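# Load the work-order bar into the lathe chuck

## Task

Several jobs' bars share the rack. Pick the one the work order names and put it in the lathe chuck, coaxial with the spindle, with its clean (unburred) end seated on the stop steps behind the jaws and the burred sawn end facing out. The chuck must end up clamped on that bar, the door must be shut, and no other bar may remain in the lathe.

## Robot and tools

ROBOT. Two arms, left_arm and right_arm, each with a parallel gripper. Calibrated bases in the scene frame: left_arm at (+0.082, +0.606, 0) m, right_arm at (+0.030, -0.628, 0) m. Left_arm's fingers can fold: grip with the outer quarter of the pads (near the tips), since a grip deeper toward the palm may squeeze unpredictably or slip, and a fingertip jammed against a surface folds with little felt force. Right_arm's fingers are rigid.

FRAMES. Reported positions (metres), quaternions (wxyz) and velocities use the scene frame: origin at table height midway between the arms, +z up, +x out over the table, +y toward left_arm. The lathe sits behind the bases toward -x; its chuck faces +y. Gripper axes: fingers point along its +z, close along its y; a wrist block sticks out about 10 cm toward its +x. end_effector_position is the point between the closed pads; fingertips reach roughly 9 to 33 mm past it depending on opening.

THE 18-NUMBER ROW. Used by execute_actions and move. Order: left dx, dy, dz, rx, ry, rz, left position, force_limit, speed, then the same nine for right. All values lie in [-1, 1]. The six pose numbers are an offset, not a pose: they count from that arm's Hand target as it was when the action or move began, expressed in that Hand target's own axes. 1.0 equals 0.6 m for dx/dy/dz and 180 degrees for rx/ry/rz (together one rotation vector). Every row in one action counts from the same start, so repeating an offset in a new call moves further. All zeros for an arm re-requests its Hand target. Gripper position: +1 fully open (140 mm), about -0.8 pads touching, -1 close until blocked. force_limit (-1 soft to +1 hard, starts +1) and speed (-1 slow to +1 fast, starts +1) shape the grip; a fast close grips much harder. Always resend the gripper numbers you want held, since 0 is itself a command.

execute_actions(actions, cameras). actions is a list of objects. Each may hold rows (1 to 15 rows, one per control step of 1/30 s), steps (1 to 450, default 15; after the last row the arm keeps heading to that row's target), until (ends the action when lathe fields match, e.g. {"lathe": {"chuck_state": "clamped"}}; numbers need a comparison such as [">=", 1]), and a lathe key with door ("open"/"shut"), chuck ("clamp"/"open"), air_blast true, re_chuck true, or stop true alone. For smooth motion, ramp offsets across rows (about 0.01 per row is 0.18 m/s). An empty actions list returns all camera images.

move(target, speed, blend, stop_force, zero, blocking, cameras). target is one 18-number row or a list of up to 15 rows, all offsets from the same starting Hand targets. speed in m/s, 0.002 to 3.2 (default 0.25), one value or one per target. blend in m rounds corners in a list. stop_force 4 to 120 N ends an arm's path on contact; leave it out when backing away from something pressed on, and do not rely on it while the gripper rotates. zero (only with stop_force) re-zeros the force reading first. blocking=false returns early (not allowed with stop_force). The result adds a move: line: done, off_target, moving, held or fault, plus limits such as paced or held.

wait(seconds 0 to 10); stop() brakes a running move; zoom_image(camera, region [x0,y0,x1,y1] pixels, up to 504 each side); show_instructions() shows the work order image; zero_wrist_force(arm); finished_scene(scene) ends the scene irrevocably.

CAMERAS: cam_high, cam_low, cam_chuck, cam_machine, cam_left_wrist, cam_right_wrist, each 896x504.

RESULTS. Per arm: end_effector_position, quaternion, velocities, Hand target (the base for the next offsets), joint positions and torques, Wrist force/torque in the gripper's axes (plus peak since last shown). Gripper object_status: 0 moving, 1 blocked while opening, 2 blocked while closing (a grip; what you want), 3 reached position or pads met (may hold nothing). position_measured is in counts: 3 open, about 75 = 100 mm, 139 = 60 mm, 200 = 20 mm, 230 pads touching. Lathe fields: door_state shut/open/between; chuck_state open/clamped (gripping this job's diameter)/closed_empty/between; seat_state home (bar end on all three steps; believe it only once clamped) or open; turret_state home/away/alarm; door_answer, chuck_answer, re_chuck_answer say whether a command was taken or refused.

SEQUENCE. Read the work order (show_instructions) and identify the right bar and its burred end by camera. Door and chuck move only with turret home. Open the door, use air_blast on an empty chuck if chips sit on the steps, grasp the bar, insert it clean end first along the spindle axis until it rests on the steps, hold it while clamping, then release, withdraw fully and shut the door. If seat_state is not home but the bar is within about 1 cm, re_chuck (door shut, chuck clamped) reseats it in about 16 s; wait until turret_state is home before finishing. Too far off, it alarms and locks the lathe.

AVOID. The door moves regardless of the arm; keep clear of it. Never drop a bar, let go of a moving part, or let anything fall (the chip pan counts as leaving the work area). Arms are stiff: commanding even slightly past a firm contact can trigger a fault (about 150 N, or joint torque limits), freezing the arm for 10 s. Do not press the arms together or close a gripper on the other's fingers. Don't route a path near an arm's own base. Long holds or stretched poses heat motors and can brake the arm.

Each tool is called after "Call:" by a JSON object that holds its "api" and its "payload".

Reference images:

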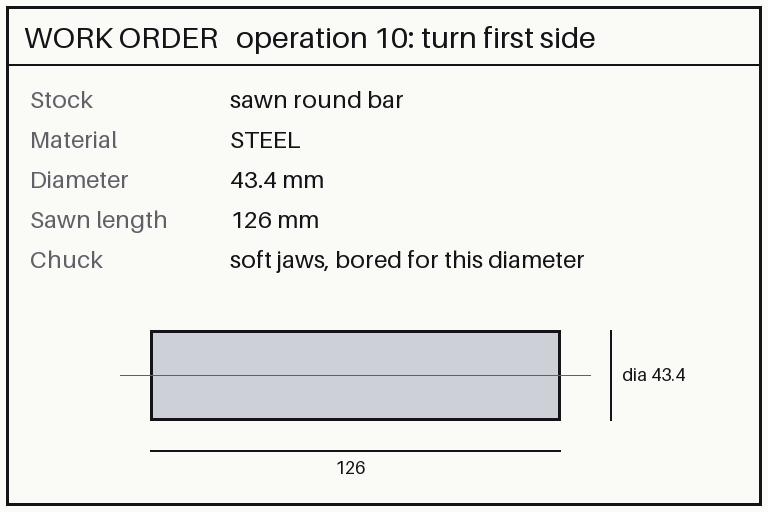

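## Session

Call:
{"api": "execute_actions", "payload": {"actions": []}}

Scene clock: 0.00 s.
left_arm: end_effector_position=(+0.5783, +0.1052, +0.2242) position_measured=3 object_status=3 end_effector_quat_wxyz=(+0.209, +0.717, -0.546, +0.381) | right_arm: end_effector_position=(+0.7861, -0.1864, +0.3173) position_measured=3 object_status=3 end_effector_quat_wxyz=(-0.419, +0.803, -0.047, +0.421)
Joint positions: left_arm=[-0.903 -1.563 2.47 -3.368 -1.715 -2.877] | right_arm=[0.066 -1.307 2.262 -3.734 -0.977 -2.51]
Joint velocities: within noise
Joint torques (N m): no reading
Motor temperatures (°C): left_arm=[24 33 37 36 36 35] | right_arm=[38 41 30 38 39 29]
Wrist force (N): no reading
Wrist torque (N m): no reading
Wrist force, peak (N): no reading
Hand target: left_arm +0.5783, +0.1052, +0.2242; +0.209, +0.717, -0.546, +0.381 | right_arm +0.7861, -0.1864, +0.3173; -0.419, +0.803, -0.047, +0.421
Tool commands: left_gripper/position=+1.0 left_gripper/force_limit=+1.0 left_gripper/speed=+1.0 right_gripper/position=+1.0 right_gripper/force_limit=+1.0 right_gripper/speed=+1.0
lathe: door_state=shut chuck_state=open seat_state=open turret_state=home door_answer=taken chuck_answer=taken re_chuck_answer=taken
camera_calibration:
cam_left_wrist: T_world_to_cam=[[-0.939097, -0.324334, -0.113593, 0.609304], [-0.222535, 0.825822, -0.518167, 0.159754], [0.261867, -0.46133, -0.847703, 0.267156], [0, 0, 0, 1]] pos_world=[0.537787, 0.188937, 0.378461]
cam_right_wrist: T_world_to_cam=[[0.275925, -0.635358, -0.721239, -0.0947791], [-0.845239, 0.196879, -0.4968, 0.856551], [0.457642, 0.746698, -0.482706, 0.11769], [0, 0, 0, 1]] pos_world=[0.696282, -0.316734, 0.413986]

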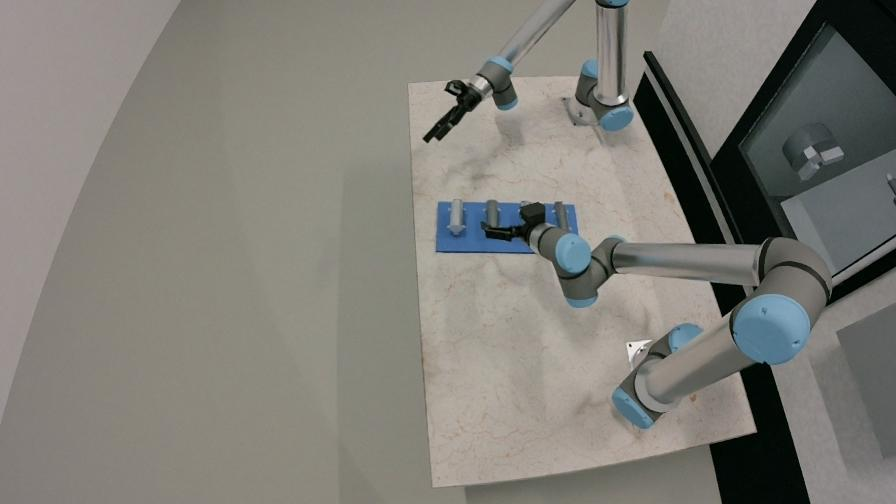

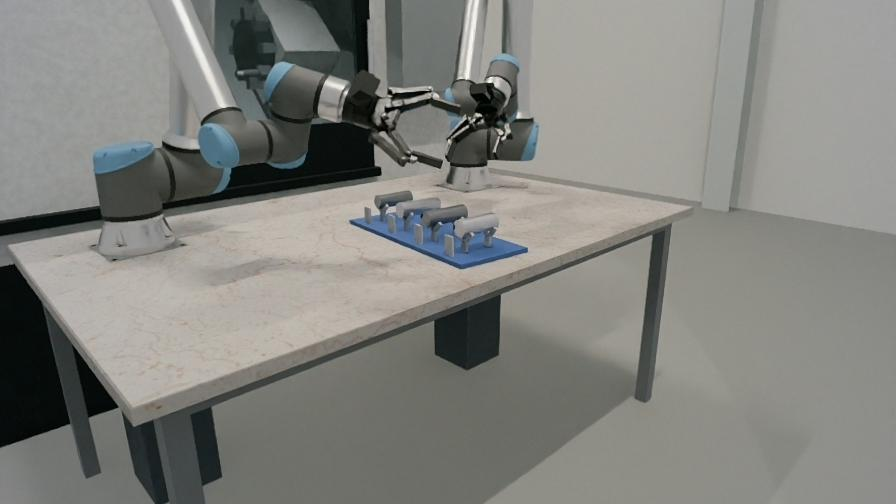

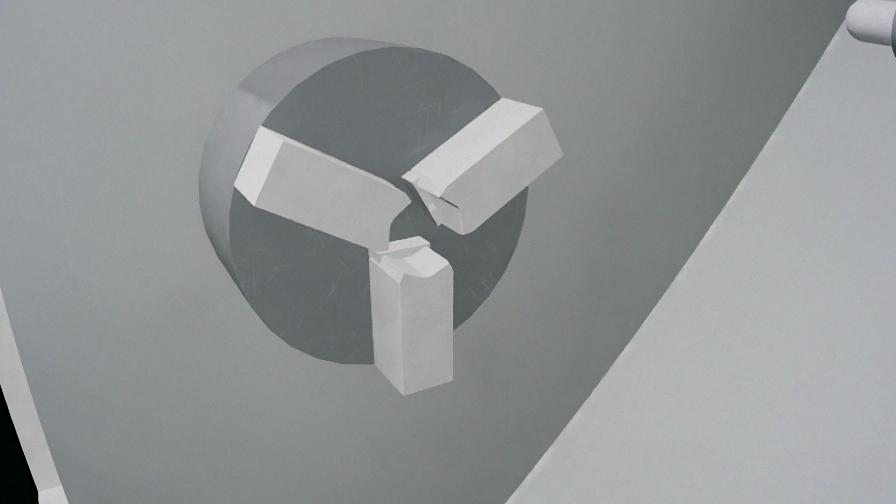

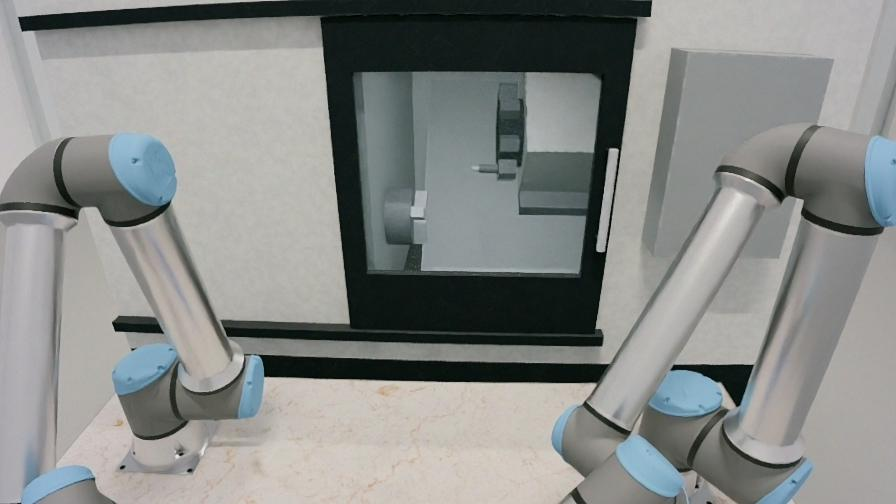

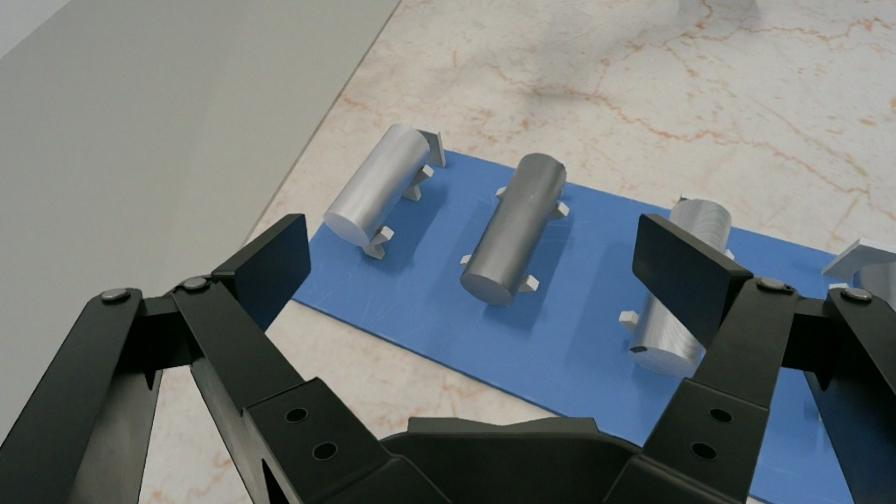

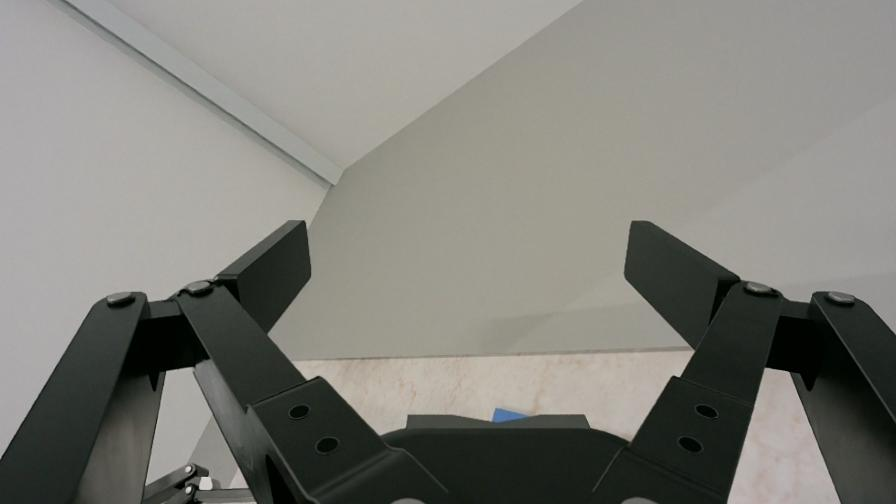

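Call:
{"api": "execute_actions", "payload": {"actions": [{"lathe":{"door":"open","air_blast":true},"steps":2}], "cameras": ["cam_left_wrist"]}}

Call:
{"api": "zoom_image", "payload": {"camera": "cam_left_wrist", "region": [440, 130, 600, 330]}}

Call:
{"api": "move", "payload": {"target": [-0.15,-0.345,-0.592,0.194,-0.029,-0.156,1,1,1,0,0,0,0,0,0,1,1,1], "speed": 0.4, "cameras": ["cam_high","cam_low"]}}

Call:
{"api": "zoom_image", "payload": {"camera": "cam_low", "region": [340, 170, 540, 280]}}

Call:
{"api": "zoom_image", "payload": {"camera": "cam_high", "region": [430, 180, 590, 270]}}

Scene clock: 27.07 s.
left_arm: end_effector_position=(+0.5783, +0.1052, +0.2242) position_measured=3 object_status=3 end_effector_quat_wxyz=(+0.209, +0.717, -0.546, +0.381) | right_arm: end_effector_position=(+0.7861, -0.1864, +0.3173) position_measured=3 object_status=3 end_effector_quat_wxyz=(-0.419, +0.803, -0.047, +0.421)
Joint positions: left_arm=[-0.903 -1.563 2.47 -3.368 -1.715 -2.877] | right_arm=[0.066 -1.307 2.262 -3.734 -0.977 -2.51]
Joint torques (N m): left_arm=[-0.97 -37.22 -33.1 -5.35 -0.76 -0.86] | right_arm=[1.23 -57.39 -31.05 -3.25 0.96 0.11]
Wrist force (N): left_arm=[0.4 0.0 0.2] | right_arm=[0.1 0.1 -0.4]
Wrist torque (N m): left_arm=[-0.01 -0.08 0.00] | right_arm=[0.04 -0.02 0.01]
Wrist force, peak (N): left_arm=[0.6 0.5 0.5] | right_arm=[-1.0 0.1 -0.3]
Hand target: left_arm +0.5783, +0.1052, +0.2242; +0.209, +0.717, -0.546, +0.381 | right_arm +0.7861, -0.1864, +0.3173; -0.419, +0.803, -0.047, +0.421
Tool commands: left_gripper/position=+1.0 left_gripper/force_limit=+1.0 left_gripper/speed=+1.0 right_gripper/position=+1.0 right_gripper/force_limit=+1.0 right_gripper/speed=+1.0
lathe: door_state=between chuck_state=open seat_state=open turret_state=home door_answer=taken chuck_answer=taken re_chuck_answer=taken
camera_calibration:
cam_left_wrist: T_world_to_cam=[[-0.939097, -0.324334, -0.113593, 0.609304], [-0.222535, 0.825822, -0.518167, 0.159754], [0.261867, -0.46133, -0.847703, 0.267156], [0, 0, 0, 1]] pos_world=[0.537787, 0.188937, 0.378461]
Images, in order (width x height): cam_left_wrist 896x504.

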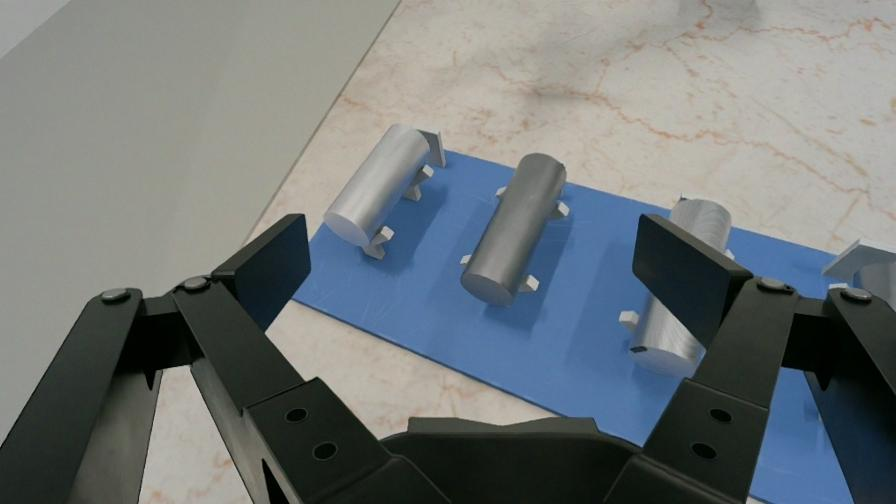

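Scaled by 2.520 from the camera's 896x504 image, which has a finer 1280x720 frame.

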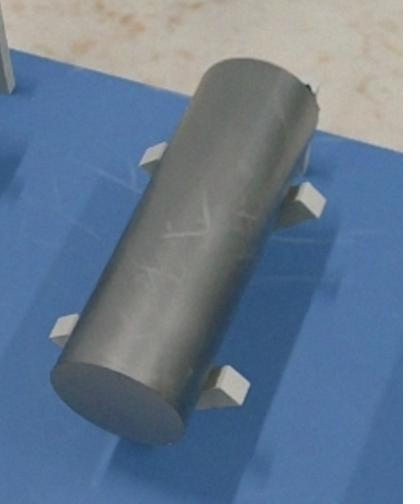

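Scene clock: 29.00 s.
left_arm: end_effector_position=(+0.6502, +0.4806, +0.3997) position_measured=3 object_status=3 end_effector_quat_wxyz=(+0.047, +0.871, -0.230, +0.432) | right_arm: end_effector_position=(+0.7861, -0.1864, +0.3173) position_measured=3 object_status=3 end_effector_quat_wxyz=(-0.419, +0.803, -0.047, +0.421)
Joint positions: left_arm=[-0.602 -2.19 2.474 -2.731 -1.336 -3.184] | right_arm=[0.066 -1.307 2.262 -3.734 -0.977 -2.51]
Joint torques (N m): left_arm=[9.81 -20.09 -55.97 -3.84 3.03 -3.36] | right_arm=[0.09 -57.86 -30.95 -3.21 0.66 0.15]
Wrist force (N): left_arm=[0.7 0.4 0.8] | right_arm=[-0.2 0.1 -0.1]
Wrist torque (N m): left_arm=[0.14 -0.14 0.09] | right_arm=[0.03 0.04 0.00]
Wrist force, peak (N): left_arm=[1.0 0.9 2.3] | right_arm=[0.0 0.3 -0.9]
Hand target: left_arm +0.6503, +0.4808, +0.3998; +0.047, +0.871, -0.229, +0.432 | right_arm +0.7861, -0.1864, +0.3173; -0.419, +0.803, -0.047, +0.421
Off the commanded pose: left_arm 0.000 m, 0 deg | right_arm 0.000 m, 0 deg.
lathe: door_state=open chuck_state=open seat_state=open turret_state=home door_answer=taken chuck_answer=taken re_chuck_answer=taken
move: done
Images, in order (width x height): cam_high 896x504, cam_low 896x504.

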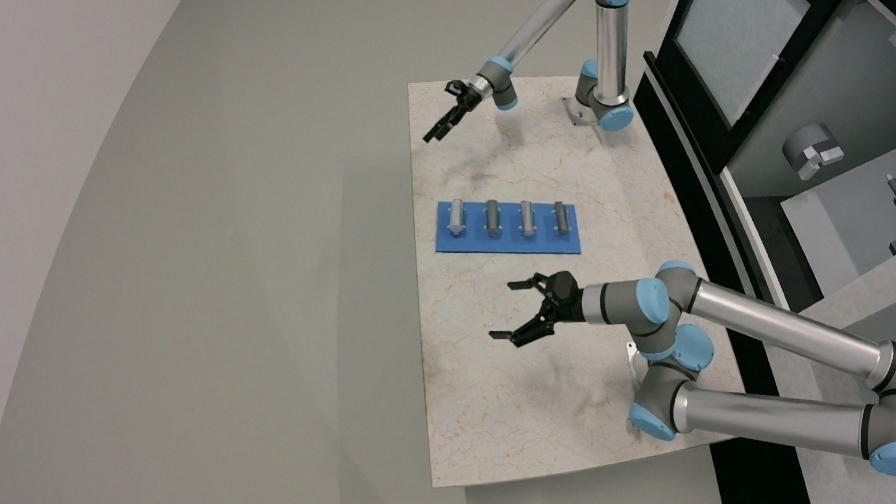

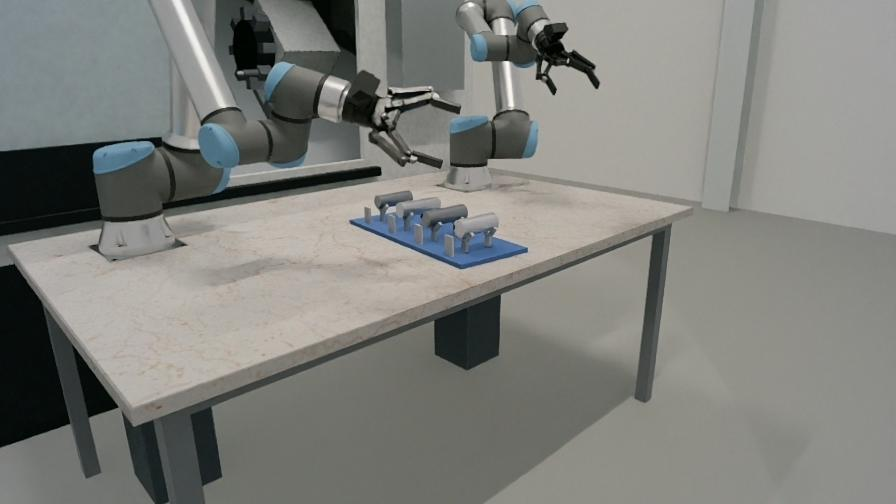

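Scaled by 2.520 from the camera's 896x504 image, which has a finer 1280x720 frame.

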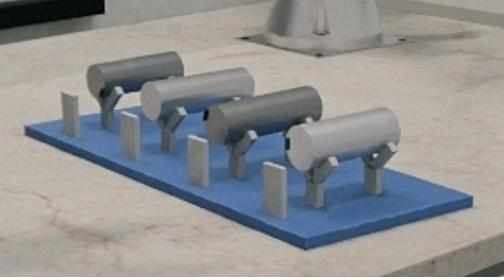

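Scaled by 3.150 from the camera's 896x504 image, which has a finer 1280x720 frame.

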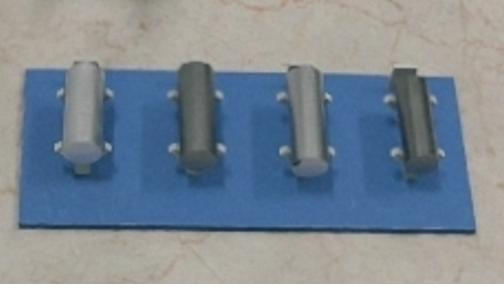

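Call:
{"api": "move", "payload": {"target": [0,0,0,0,0,0,1,1,1,-0.457,-0.361,-0.187,-0.438,-0.001,0.394,0.3,1,1], "speed": 0.4, "cameras": ["cam_right_wrist"]}}

Call:
{"api": "zoom_image", "payload": {"camera": "cam_right_wrist", "region": [200, 40, 450, 290]}}

Call:
{"api": "zoom_image", "payload": {"camera": "cam_right_wrist", "region": [480, 40, 730, 290]}}

Scene clock: 66.53 s.
left_arm: end_effector_position=(+0.6503, +0.4808, +0.3998) position_measured=3 object_status=3 end_effector_quat_wxyz=(+0.047, +0.871, -0.229, +0.432) | right_arm: end_effector_position=(+0.4699, -0.0005, +0.3300) position_measured=91 object_status=3 end_effector_quat_wxyz=(+0.000, +0.708, -0.707, +0.001)
Joint positions: left_arm=[-0.602 -2.19 2.474 -2.73 -1.336 -3.184] | right_arm=[0.698 -1.46 1.67 -1.781 -1.572 -0.842]
Joint torques (N m): left_arm=[8.53 -20.25 -54.98 -3.7 1.77 -3.8] | right_arm=[-4.99 -47.55 -61.39 -1 3 4.66]
Wrist force (N): left_arm=[0.8 0.2 0.7] | right_arm=[-0.3 0.9 -3.0]
Wrist torque (N m): left_arm=[0.09 -0.17 0.09] | right_arm=[0.46 -0.22 -0.33]
Wrist force, peak (N): left_arm=[1.0 0.2 1.0] | right_arm=[-1.0 1.8 -3.0]
Hand target: left_arm +0.6503, +0.4808, +0.3998; +0.047, +0.871, -0.229, +0.432 | right_arm +0.4699, -0.0005, +0.3300; +0.000, +0.707, -0.707, +0.000
Off the commanded pose: left_arm 0.000 m, 0 deg | right_arm 0.000 m, 0 deg.
lathe: door_state=open chuck_state=open seat_state=open turret_state=home door_answer=taken chuck_answer=taken re_chuck_answer=taken
move: done
camera_calibration:
cam_right_wrist: T_world_to_cam=[[-0.999923, 0.00911866, -0.0084323, 0.484449], [0.00578489, 0.942737, 0.333486, -0.114448], [0.0109904, 0.333411, -0.942717, 0.491194], [0, 0, 0, 1]] pos_world=[0.479675, -0.0602928, 0.505309]
Images, in order (width x height): cam_right_wrist 896x504.

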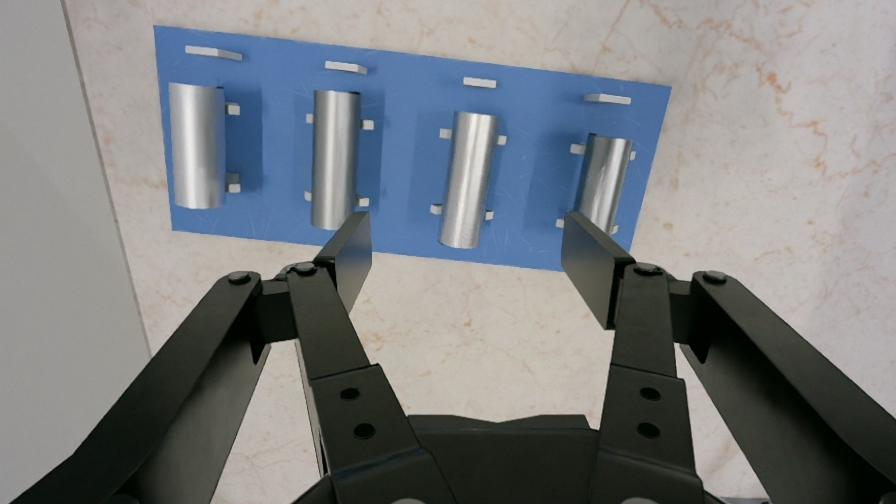

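Scaled by 2.016 from the camera's 896x504 image, which has a finer 1280x720 frame.

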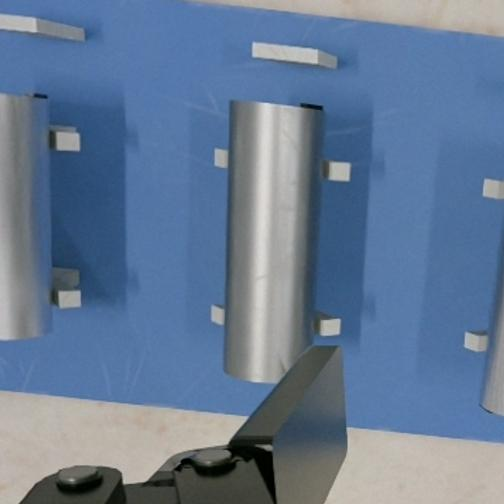

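Scaled by 2.016 from the camera's 896x504 image, which has a finer 1280x720 frame.

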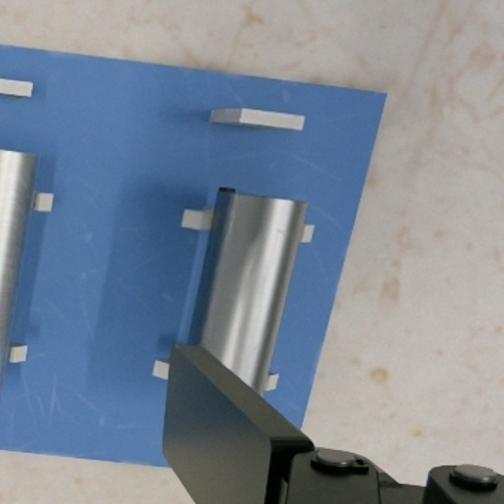

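Call:
{"api": "move", "payload": {"target": [0,0,0,0,0,0,1,1,1,0.015,-0.199,0.25,0,0,0.042,0.3,1,1], "speed": 0.3, "cameras": ["cam_right_wrist"]}}

Call:
{"api": "zoom_image", "payload": {"camera": "cam_right_wrist", "region": [330, 60, 610, 340]}}

Scene clock: 102.10 s.
left_arm: end_effector_position=(+0.6503, +0.4808, +0.3998) position_measured=3 object_status=3 end_effector_quat_wxyz=(+0.047, +0.871, -0.229, +0.432) | right_arm: end_effector_position=(+0.5892, -0.0095, +0.1803) position_measured=91 object_status=3 end_effector_quat_wxyz=(+0.000, -0.659, +0.752, +0.000)
Joint positions: left_arm=[-0.602 -2.19 2.474 -2.73 -1.336 -3.184] | right_arm=[0.593 -1.273 1.717 -2.015 -1.572 -0.815]
Joint torques (N m): left_arm=[6.54 -21.78 -54.55 -4.21 -1.07 -3.32] | right_arm=[-12.08 -61.07 -57.78 -8.64 2.76 4.39]
Wrist force (N): left_arm=[0.6 0.3 0.6] | right_arm=[-0.7 1.4 -3.1]
Wrist torque (N m): left_arm=[0.13 -0.13 0.09] | right_arm=[0.53 -0.18 -0.31]
Wrist force, peak (N): left_arm=[0.9 0.5 1.0] | right_arm=[-0.3 2.9 -5.2]
Hand target: left_arm +0.6503, +0.4808, +0.3998; +0.047, +0.871, -0.229, +0.432 | right_arm +0.5894, -0.0095, +0.1801; +0.000, -0.659, +0.752, +0.000
Off the commanded pose: left_arm 0.000 m, 0 deg | right_arm 0.000 m, 0 deg.
lathe: door_state=open chuck_state=open seat_state=open turret_state=home door_answer=taken chuck_answer=taken re_chuck_answer=taken
move: done
camera_calibration:
cam_right_wrist: T_world_to_cam=[[-0.990001, 0.140824, -0.00812557, 0.597841], [0.130086, 0.933749, 0.333452, -0.130115], [0.0545454, 0.329061, -0.942732, 0.326141], [0, 0, 0, 1]] pos_world=[0.591, -0.0700162, 0.355708]
Images, in order (width x height): cam_right_wrist 896x504.

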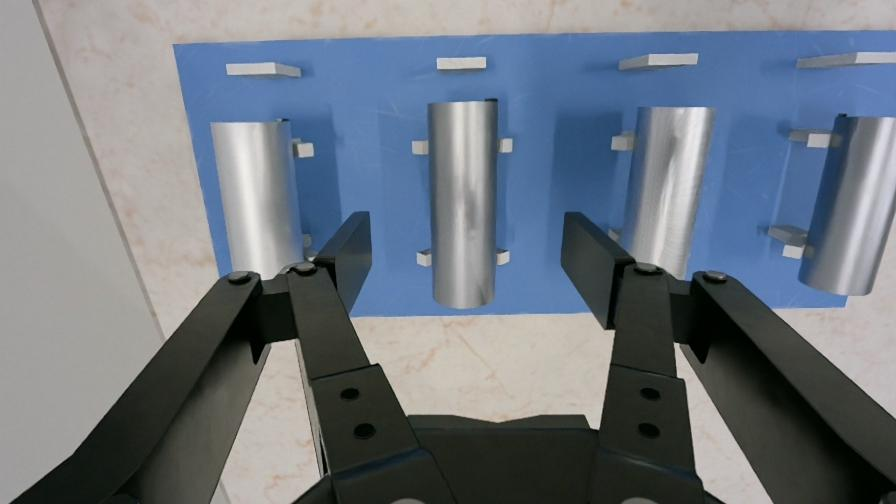

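Scaled by 1.800 from the camera's 896x504 image, which has a finer 1280x720 frame.

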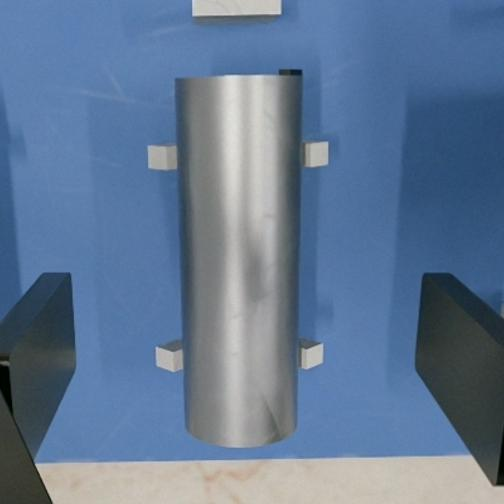

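Call:
{"api": "move", "payload": {"target": [[0,0,0,0,0,0,1,1,1,0,0.0025,0.11,0,0,0,0.3,1,1],[0,0,0,0,0,0,1,1,1,0,0.0025,0.1705,0,0,0,0.3,1,1]], "speed": [0.2,0.07], "blend": 0.01, "stop_force": 25, "cameras": ["cam_right_wrist"]}}

Scene clock: 135.07 s.
left_arm: end_effector_position=(+0.6503, +0.4808, +0.3998) position_measured=3 object_status=3 end_effector_quat_wxyz=(+0.047, +0.871, -0.229, +0.432) | right_arm: end_effector_position=(+0.5880, -0.0093, +0.0778) position_measured=91 object_status=3 end_effector_quat_wxyz=(+0.000, -0.659, +0.752, +0.000)
Joint positions: left_arm=[-0.602 -2.19 2.474 -2.73 -1.336 -3.184] | right_arm=[0.594 -1.188 1.805 -2.188 -1.572 -0.813]
Joint torques (N m): left_arm=[4.68 -16.66 -53.91 -4.46 -1.39 -2.75] | right_arm=[13.7 -64.15 -29.79 -8.75 0.55 4.41]
Wrist force (N): left_arm=[0.9 0.2 0.7] | right_arm=[-0.4 1.5 -3.7]
Wrist torque (N m): left_arm=[0.09 -0.19 0.09] | right_arm=[0.62 -0.23 -0.31]
Wrist force, peak (N): left_arm=[1.0 0.8 0.8] | right_arm=[-1.1 1.1 -5.0]
Hand target: left_arm +0.6503, +0.4808, +0.3998; +0.047, +0.871, -0.229, +0.432 | right_arm +0.5880, -0.0093, +0.0778; +0.000, -0.659, +0.752, +0.000
Off the commanded pose: left_arm 0.000 m, 0 deg | right_arm 0.000 m, 0 deg.
lathe: door_state=open chuck_state=open seat_state=open turret_state=home door_answer=taken chuck_answer=taken re_chuck_answer=taken
move: done
camera_calibration:
cam_right_wrist: T_world_to_cam=[[-0.989975, 0.14101, -0.00806039, 0.595787], [0.130282, 0.933722, 0.333452, -0.0959574], [0.0545462, 0.329059, -0.942733, 0.229449], [0, 0, 0, 1]] pos_world=[0.589801, -0.0699165, 0.253108]
Images, in order (width x height): cam_right_wrist 896x504.

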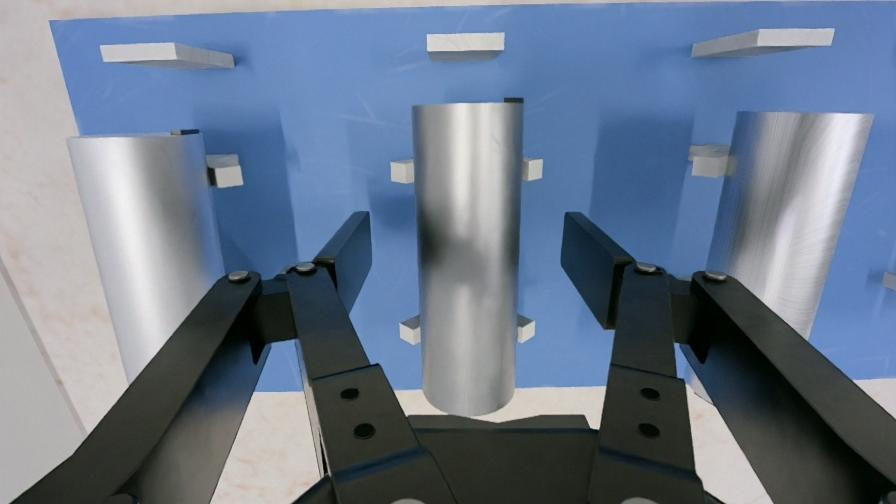

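Call:
{"api": "execute_actions", "payload": {"actions": [{"rows":[[0,0,0,0,0,0,1,1,1,0,0,0,0,0,0,-1,1,-1]],"steps":75}]}}

Call:
{"api": "move", "payload": {"target": [[0,0,0,0,0,0,1,1,1,0,0,-0.05,0,0,0,-1,1,-1],[0,0,0,0,0,0,1,1,1,0,0,-0.3,0,0,0,-1,1,-1]], "speed": [0.05,0.25], "blend": 0.01, "cameras": ["cam_right_wrist"]}}

Scene clock: 148.33 s.
left_arm: end_effector_position=(+0.6503, +0.4808, +0.3998) position_measured=3 object_status=3 end_effector_quat_wxyz=(+0.047, +0.871, -0.229, +0.432) | right_arm: end_effector_position=(+0.5880, -0.0093, +0.0778) position_measured=168 object_status=2 end_effector_quat_wxyz=(+0.000, -0.659, +0.752, +0.000)
Joint positions: left_arm=[-0.602 -2.19 2.474 -2.73 -1.336 -3.184] | right_arm=[0.594 -1.188 1.805 -2.188 -1.572 -0.813]
Joint torques (N m): left_arm=[3.85 -14.26 -54.06 -4.51 -1.05 -2.85] | right_arm=[14 -63.93 -29.84 1.21 5.69 4.07]
Wrist force (N): left_arm=[0.6 0.2 0.8] | right_arm=[9.9 -8.3 -21.4]
Wrist torque (N m): left_arm=[0.10 -0.12 0.09] | right_arm=[0.73 -0.09 -1.23]
Wrist force, peak (N): left_arm=[0.9 0.6 1.2] | right_arm=[10.0 -8.3 -21.9]
Hand target: left_arm +0.6503, +0.4808, +0.3998; +0.047, +0.871, -0.229, +0.432 | right_arm +0.5880, -0.0093, +0.0778; +0.000, -0.659, +0.752, +0.000
Off the commanded pose: left_arm 0.000 m, 0 deg | right_arm 0.000 m, 0 deg.
lathe: door_state=open chuck_state=open seat_state=open turret_state=home door_answer=taken chuck_answer=taken re_chuck_answer=taken

Scene clock: 150.27 s.
left_arm: end_effector_position=(+0.6503, +0.4808, +0.3998) position_measured=3 object_status=3 end_effector_quat_wxyz=(+0.047, +0.871, -0.229, +0.432) | right_arm: end_effector_position=(+0.5878, -0.0092, +0.2576) position_measured=168 object_status=2 end_effector_quat_wxyz=(+0.000, -0.659, +0.752, +0.000)
Joint positions: left_arm=[-0.602 -2.19 2.474 -2.73 -1.336 -3.184] | right_arm=[0.594 -1.321 1.635 -1.885 -1.572 -0.813]
Joint torques (N m): left_arm=[4.71 -19.3 -52.64 -4.72 -0.87 -3.02] | right_arm=[-6.77 -102.59 -69.15 -2.79 -1.53 -2.92]
Wrist force (N): left_arm=[0.6 0.4 0.8] | right_arm=[2.7 -0.4 9.8]
Wrist torque (N m): left_arm=[0.13 -0.12 0.09] | right_arm=[0.17 -0.87 -0.32]
Wrist force, peak (N): left_arm=[1.0 0.5 0.8] | right_arm=[10.0 -8.5 -21.4]
Hand target: left_arm +0.6503, +0.4808, +0.3998; +0.047, +0.871, -0.229, +0.432 | right_arm +0.5879, -0.0092, +0.2578; +0.000, -0.659, +0.752, +0.000
Off the commanded pose: left_arm 0.000 m, 0 deg | right_arm 0.000 m, 0 deg.
lathe: door_state=open chuck_state=open seat_state=open turret_state=home door_answer=taken chuck_answer=taken re_chuck_answer=taken
move: done
camera_calibration:
cam_right_wrist: T_world_to_cam=[[-0.989974, 0.141018, -0.00804279, 0.597102], [0.130291, 0.933689, 0.33354, -0.156131], [0.0545447, 0.329149, -0.942701, 0.398885], [0, 0, 0, 1]] pos_world=[0.589701, -0.0697168, 0.432908]
Images, in order (width x height): cam_right_wrist 896x504.

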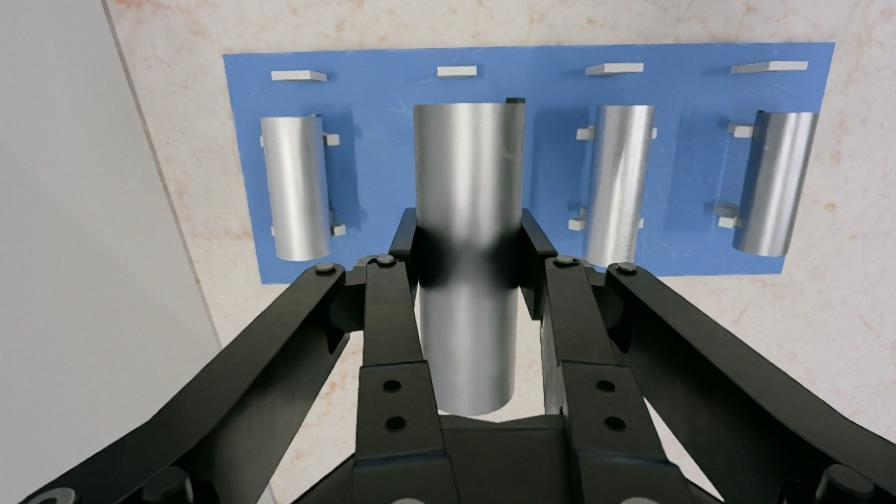

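Call:
{"api": "move", "payload": {"target": [0,0,0,0,0,0,1,1,1,-0.139,0.9545,-0.283,0,0,-0.5417,-1,1,-1], "speed": 0.35}}

Call:
{"api": "move", "payload": {"target": [0,0,0,0,0,0,1,1,1,-0.718,-0.052,-0.037,0.1954,-0.1954,-0.4717,-1,1,-1], "speed": 0.35, "cameras": ["cam_machine"]}}

Call:
{"api": "move", "payload": {"target": [0,0,0,0,0,0,1,1,1,-0.103,-0.282,0.629,0.111,0,0,-1,1,-1], "speed": 0.2, "cameras": ["cam_chuck"]}}

Call:
{"api": "zoom_image", "payload": {"camera": "cam_chuck", "region": [340, 160, 640, 400]}}

Scene clock: 175.30 s.
left_arm: end_effector_position=(+0.6503, +0.4808, +0.3998) position_measured=3 object_status=3 end_effector_quat_wxyz=(+0.047, +0.871, -0.229, +0.432) | right_arm: end_effector_position=(+0.0312, +0.1484, +0.4271) position_measured=168 object_status=2 end_effector_quat_wxyz=(+0.000, +1.000, +0.000, +0.000)
Joint positions: left_arm=[-0.602 -2.19 2.474 -2.73 -1.336 -3.184] | right_arm=[1.31 -1.463 1.502 -1.609 -1.571 -1.798]
Joint torques (N m): left_arm=[4.98 -12.84 -52.67 -4.86 -1.15 -3.15] | right_arm=[12.11 -60.28 -72.49 -2.7 -2.3 -4.04]
Wrist force (N): left_arm=[0.8 0.4 0.6] | right_arm=[2.8 -0.9 9.8]
Wrist torque (N m): left_arm=[0.15 -0.18 0.09] | right_arm=[0.05 -0.86 -0.12]
Wrist force, peak (N): left_arm=[0.8 0.2 1.3] | right_arm=[3.2 -4.3 11.0]
Hand target: left_arm +0.6503, +0.4808, +0.3998; +0.047, +0.871, -0.229, +0.432 | right_arm +0.0309, +0.1485, +0.4272; +0.000, +1.000, +0.000, +0.000
Off the commanded pose: left_arm 0.000 m, 0 deg | right_arm 0.000 m, 0 deg.
lathe: door_state=open chuck_state=open seat_state=open turret_state=home door_answer=taken chuck_answer=taken re_chuck_answer=taken
move: done

Scene clock: 178.60 s.
left_arm: end_effector_position=(+0.6503, +0.4808, +0.3998) position_measured=3 object_status=3 end_effector_quat_wxyz=(+0.047, +0.871, -0.229, +0.432) | right_arm: end_effector_position=(-0.3998, +0.1797, +0.4491) position_measured=168 object_status=2 end_effector_quat_wxyz=(-0.270, +0.654, +0.653, -0.270)
Joint positions: left_arm=[-0.602 -2.19 2.474 -2.73 -1.336 -3.184] | right_arm=[1.556 -1.362 1.524 -1.751 -0.786 -3.115]
Joint torques (N m): left_arm=[6.33 -14.28 -51.54 -4.97 -1.19 -3.02] | right_arm=[12.74 -70.29 -70.77 -3.05 8.58 -3.89]
Wrist force (N): left_arm=[0.4 0.6 0.9] | right_arm=[3.1 8.9 7.1]
Wrist torque (N m): left_arm=[0.18 -0.08 0.09] | right_arm=[-0.48 -0.69 -0.01]
Wrist force, peak (N): left_arm=[0.7 0.2 1.3] | right_arm=[5.3 7.1 9.4]
Hand target: left_arm +0.6503, +0.4808, +0.3998; +0.047, +0.871, -0.229, +0.432 | right_arm -0.3999, +0.1797, +0.4491; -0.270, +0.654, +0.653, -0.271
Off the commanded pose: left_arm 0.000 m, 0 deg | right_arm 0.000 m, 0 deg.
lathe: door_state=open chuck_state=open seat_state=open turret_state=home door_answer=taken chuck_answer=taken re_chuck_answer=taken
move: done
Images, in order (width x height): cam_machine 896x504.

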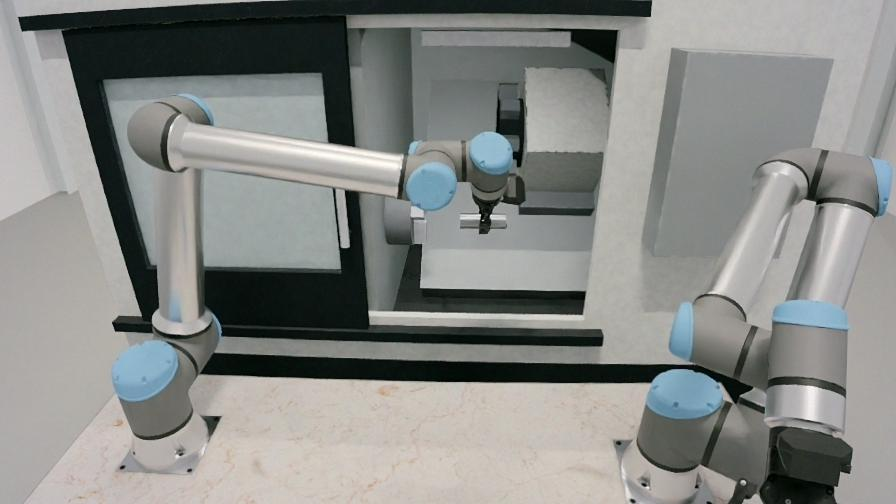

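Scene clock: 181.57 s.
left_arm: end_effector_position=(+0.6503, +0.4808, +0.3998) position_measured=3 object_status=3 end_effector_quat_wxyz=(+0.047, +0.871, -0.229, +0.432) | right_arm: end_effector_position=(-0.7862, +0.1180, +0.3017) position_measured=168 object_status=2 end_effector_quat_wxyz=(-0.379, +0.597, +0.596, -0.380)
Joint positions: left_arm=[-0.602 -2.19 2.474 -2.73 -1.336 -3.184] | right_arm=[1.941 -1.008 1.624 -2.884 -0.586 -2.352]
Joint torques (N m): left_arm=[2.29 -16.45 -51.38 -5.17 -1.12 -2.85] | right_arm=[14.73 -96.4 -63.34 -11.69 2.12 4.11]
Wrist force (N): left_arm=[0.6 0.4 0.9] | right_arm=[2.8 12.9 3.6]
Wrist torque (N m): left_arm=[0.15 -0.12 0.09] | right_arm=[-0.30 -0.43 -0.03]
Wrist force, peak (N): left_arm=[0.7 0.5 1.1] | right_arm=[2.3 13.2 6.8]
Hand target: left_arm +0.6503, +0.4808, +0.3998; +0.047, +0.871, -0.229, +0.432 | right_arm -0.7863, +0.1180, +0.3017; -0.380, +0.597, +0.596, -0.380
Off the commanded pose: left_arm 0.000 m, 0 deg | right_arm 0.000 m, 0 deg.
lathe: door_state=open chuck_state=open seat_state=open turret_state=home door_answer=taken chuck_answer=taken re_chuck_answer=taken
move: done
Images, in order (width x height): cam_chuck 896x504.

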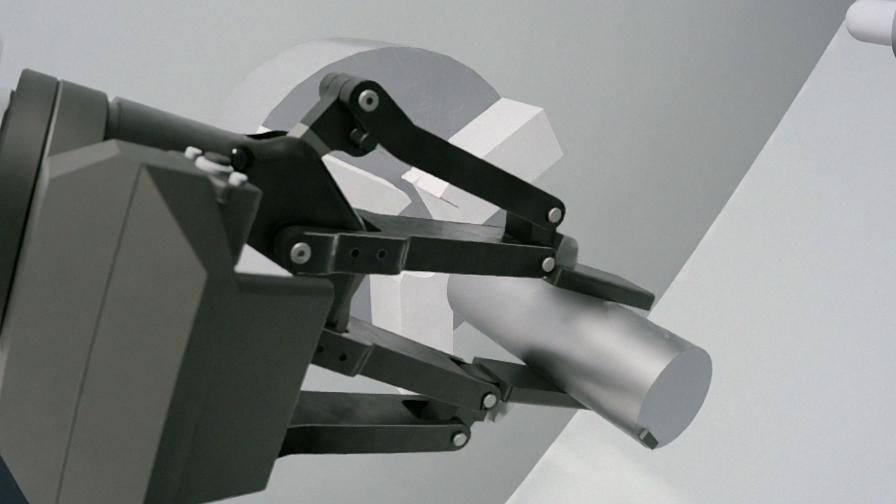

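Scaled by 1.680 from the camera's 896x504 image, which has a finer 1280x720 frame.

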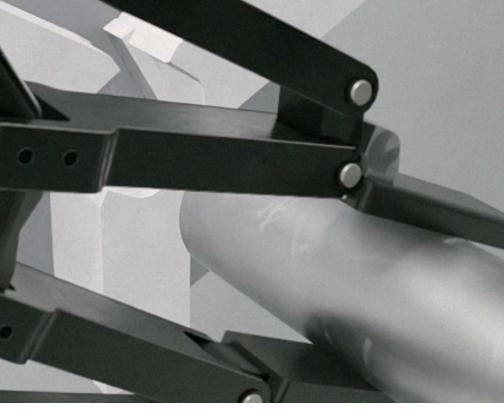

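Call:
{"api": "move", "payload": {"target": [0,0,0,0,0,0,1,1,1,-0.108,-0.0025,0.0003,0,0,0,-1,1,-1], "speed": 0.06, "stop_force": 12, "cameras": ["cam_chuck"]}}

Call:
{"api": "zoom_image", "payload": {"camera": "cam_chuck", "region": [340, 160, 540, 360]}}

Scene clock: 203.77 s.
left_arm: end_effector_position=(+0.6503, +0.4808, +0.3998) position_measured=3 object_status=3 end_effector_quat_wxyz=(+0.047, +0.871, -0.229, +0.432) | right_arm: end_effector_position=(-0.7872, +0.0532, +0.3030) position_measured=168 object_status=2 end_effector_quat_wxyz=(-0.380, +0.597, +0.596, -0.380)
Joint positions: left_arm=[-0.602 -2.19 2.474 -2.73 -1.336 -3.184] | right_arm=[1.973 -1.073 1.737 -2.968 -0.607 -2.309]
Joint torques (N m): left_arm=[1.84 -13.56 -52.12 -5.39 -1.43 -2.72] | right_arm=[13.48 -119.7 -38.5 -11.9 1.89 4.39]
Wrist force (N): left_arm=[0.8 0.7 0.8] | right_arm=[2.7 13.0 3.4]
Wrist torque (N m): left_arm=[0.21 -0.16 0.09] | right_arm=[-0.29 -0.43 -0.03]
Wrist force, peak (N): left_arm=[1.1 0.3 1.1] | right_arm=[3.1 13.6 3.7]
Hand target: left_arm +0.6503, +0.4808, +0.3998; +0.047, +0.871, -0.229, +0.432 | right_arm -0.7872, +0.0532, +0.3030; -0.380, +0.597, +0.596, -0.380
Off the commanded pose: left_arm 0.000 m, 0 deg | right_arm 0.000 m, 0 deg.
lathe: door_state=open chuck_state=open seat_state=open turret_state=home door_answer=taken chuck_answer=taken re_chuck_answer=taken
move: done
Images, in order (width x height): cam_chuck 896x504.

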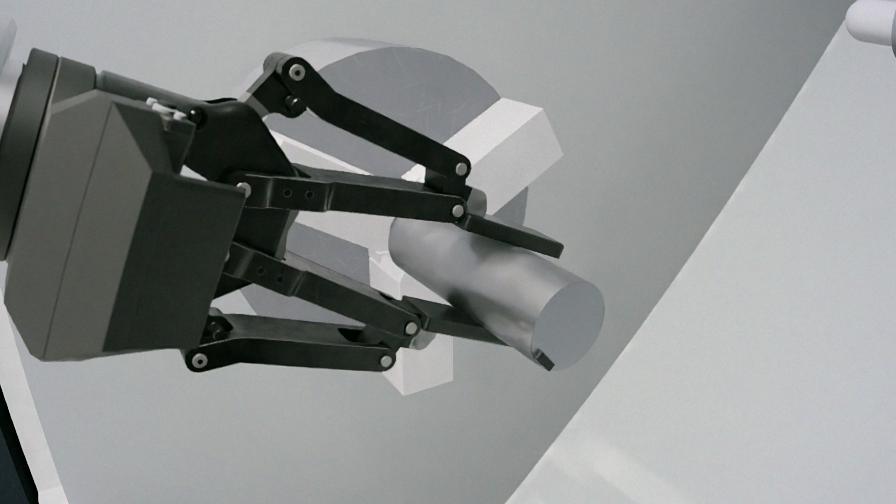

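Scaled by 2.520 from the camera's 896x504 image, which has a finer 1280x720 frame.

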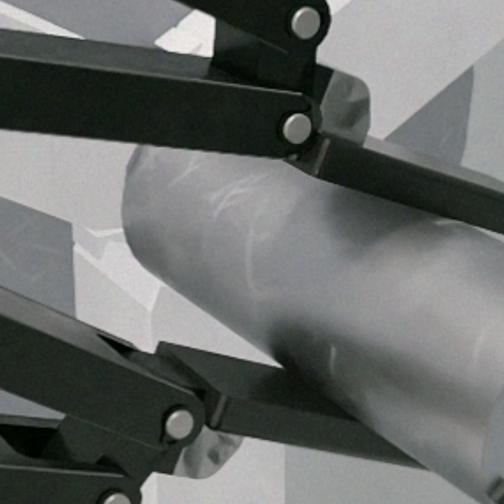

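Call:
{"api": "execute_actions", "payload": {"actions": [], "cameras": ["cam_right_wrist","cam_chuck"]}}

Call:
{"api": "zoom_image", "payload": {"camera": "cam_right_wrist", "region": [360, 80, 580, 420]}}

Call:
{"api": "zoom_image", "payload": {"camera": "cam_chuck", "region": [380, 200, 630, 400]}}

Scene clock: 225.43 s.
left_arm: end_effector_position=(+0.6503, +0.4808, +0.3998) position_measured=3 object_status=3 end_effector_quat_wxyz=(+0.047, +0.871, -0.229, +0.432) | right_arm: end_effector_position=(-0.7872, +0.0532, +0.3030) position_measured=168 object_status=2 end_effector_quat_wxyz=(-0.380, +0.597, +0.596, -0.380)
Joint positions: left_arm=[-0.602 -2.19 2.474 -2.73 -1.336 -3.184] | right_arm=[1.973 -1.073 1.737 -2.968 -0.607 -2.309]
Joint velocities: within noise
Joint torques (N m): left_arm=[0.58 -12.75 -49.61 -6.06 -1.32 -2.37] | right_arm=[12.4 -119.87 -38.3 -11.72 1.96 4.31]
Motor temperatures (°C): left_arm=[24 32 36 35 36 34] | right_arm=[37 40 30 37 38 29]
Wrist force (N): left_arm=[0.9 0.5 0.7] | right_arm=[3.1 13.0 3.3]
Wrist torque (N m): left_arm=[0.17 -0.19 0.09] | right_arm=[-0.27 -0.52 -0.04]
Wrist force, peak (N): left_arm=[0.8 0.6 1.2] | right_arm=[3.1 13.6 3.3]
Hand target: left_arm +0.6503, +0.4808, +0.3998; +0.047, +0.871, -0.229, +0.432 | right_arm -0.7872, +0.0532, +0.3030; -0.380, +0.597, +0.596, -0.380
Tool commands: left_gripper/position=+1.0 left_gripper/force_limit=+1.0 left_gripper/speed=+1.0 right_gripper/position=-1.0 right_gripper/force_limit=+1.0 right_gripper/speed=-1.0
Off the commanded pose: left_arm 0.000 m, 0 deg | right_arm 0.000 m, 0 deg.
lathe: door_state=open chuck_state=open seat_state=open turret_state=home door_answer=taken chuck_answer=taken re_chuck_answer=taken
camera_calibration:
cam_right_wrist: T_world_to_cam=[[0.416745, -0.0110914, -0.908956, 0.615836], [0.298995, -0.942615, 0.148587, 0.23834], [-0.858444, -0.333696, -0.389514, -0.354804], [0, 0, 0, 1]] pos_world=[-0.632488, 0.113097, 0.386152]
Images, in order (width x height): cam_chuck 896x504, cam_right_wrist 896x504.

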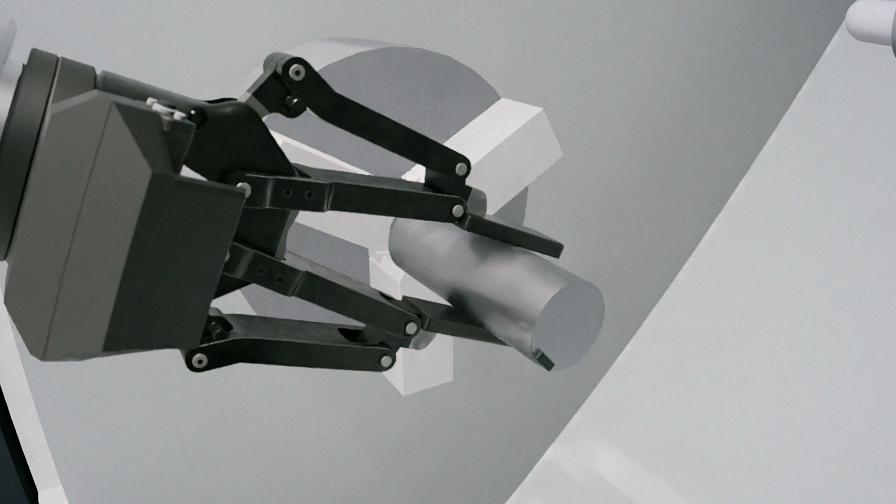

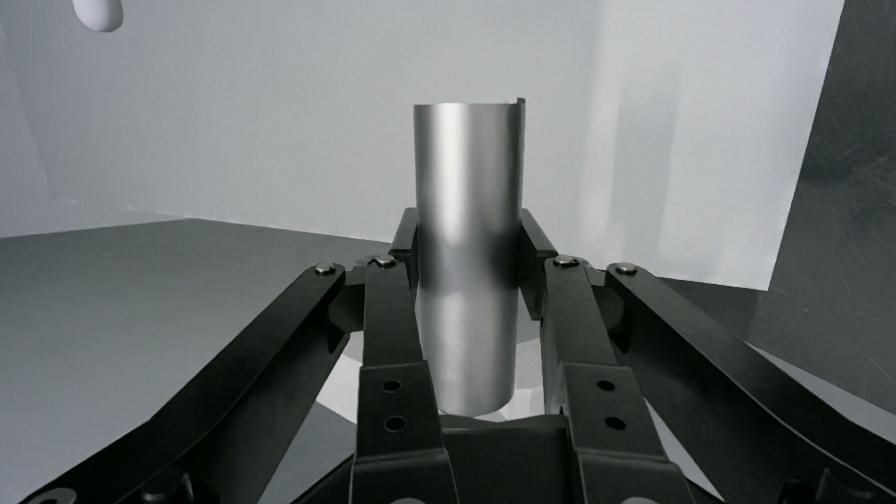

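Scaled by 1.482 from the camera's 896x504 image, which has a finer 1280x720 frame.

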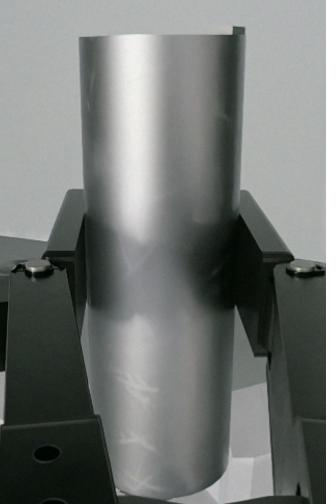

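Scaled by 2.016 from the camera's 896x504 image, which has a finer 1280x720 frame.

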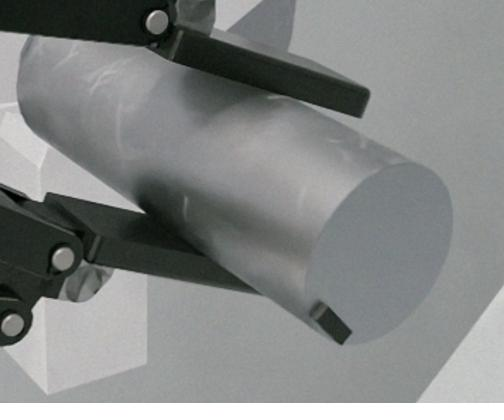

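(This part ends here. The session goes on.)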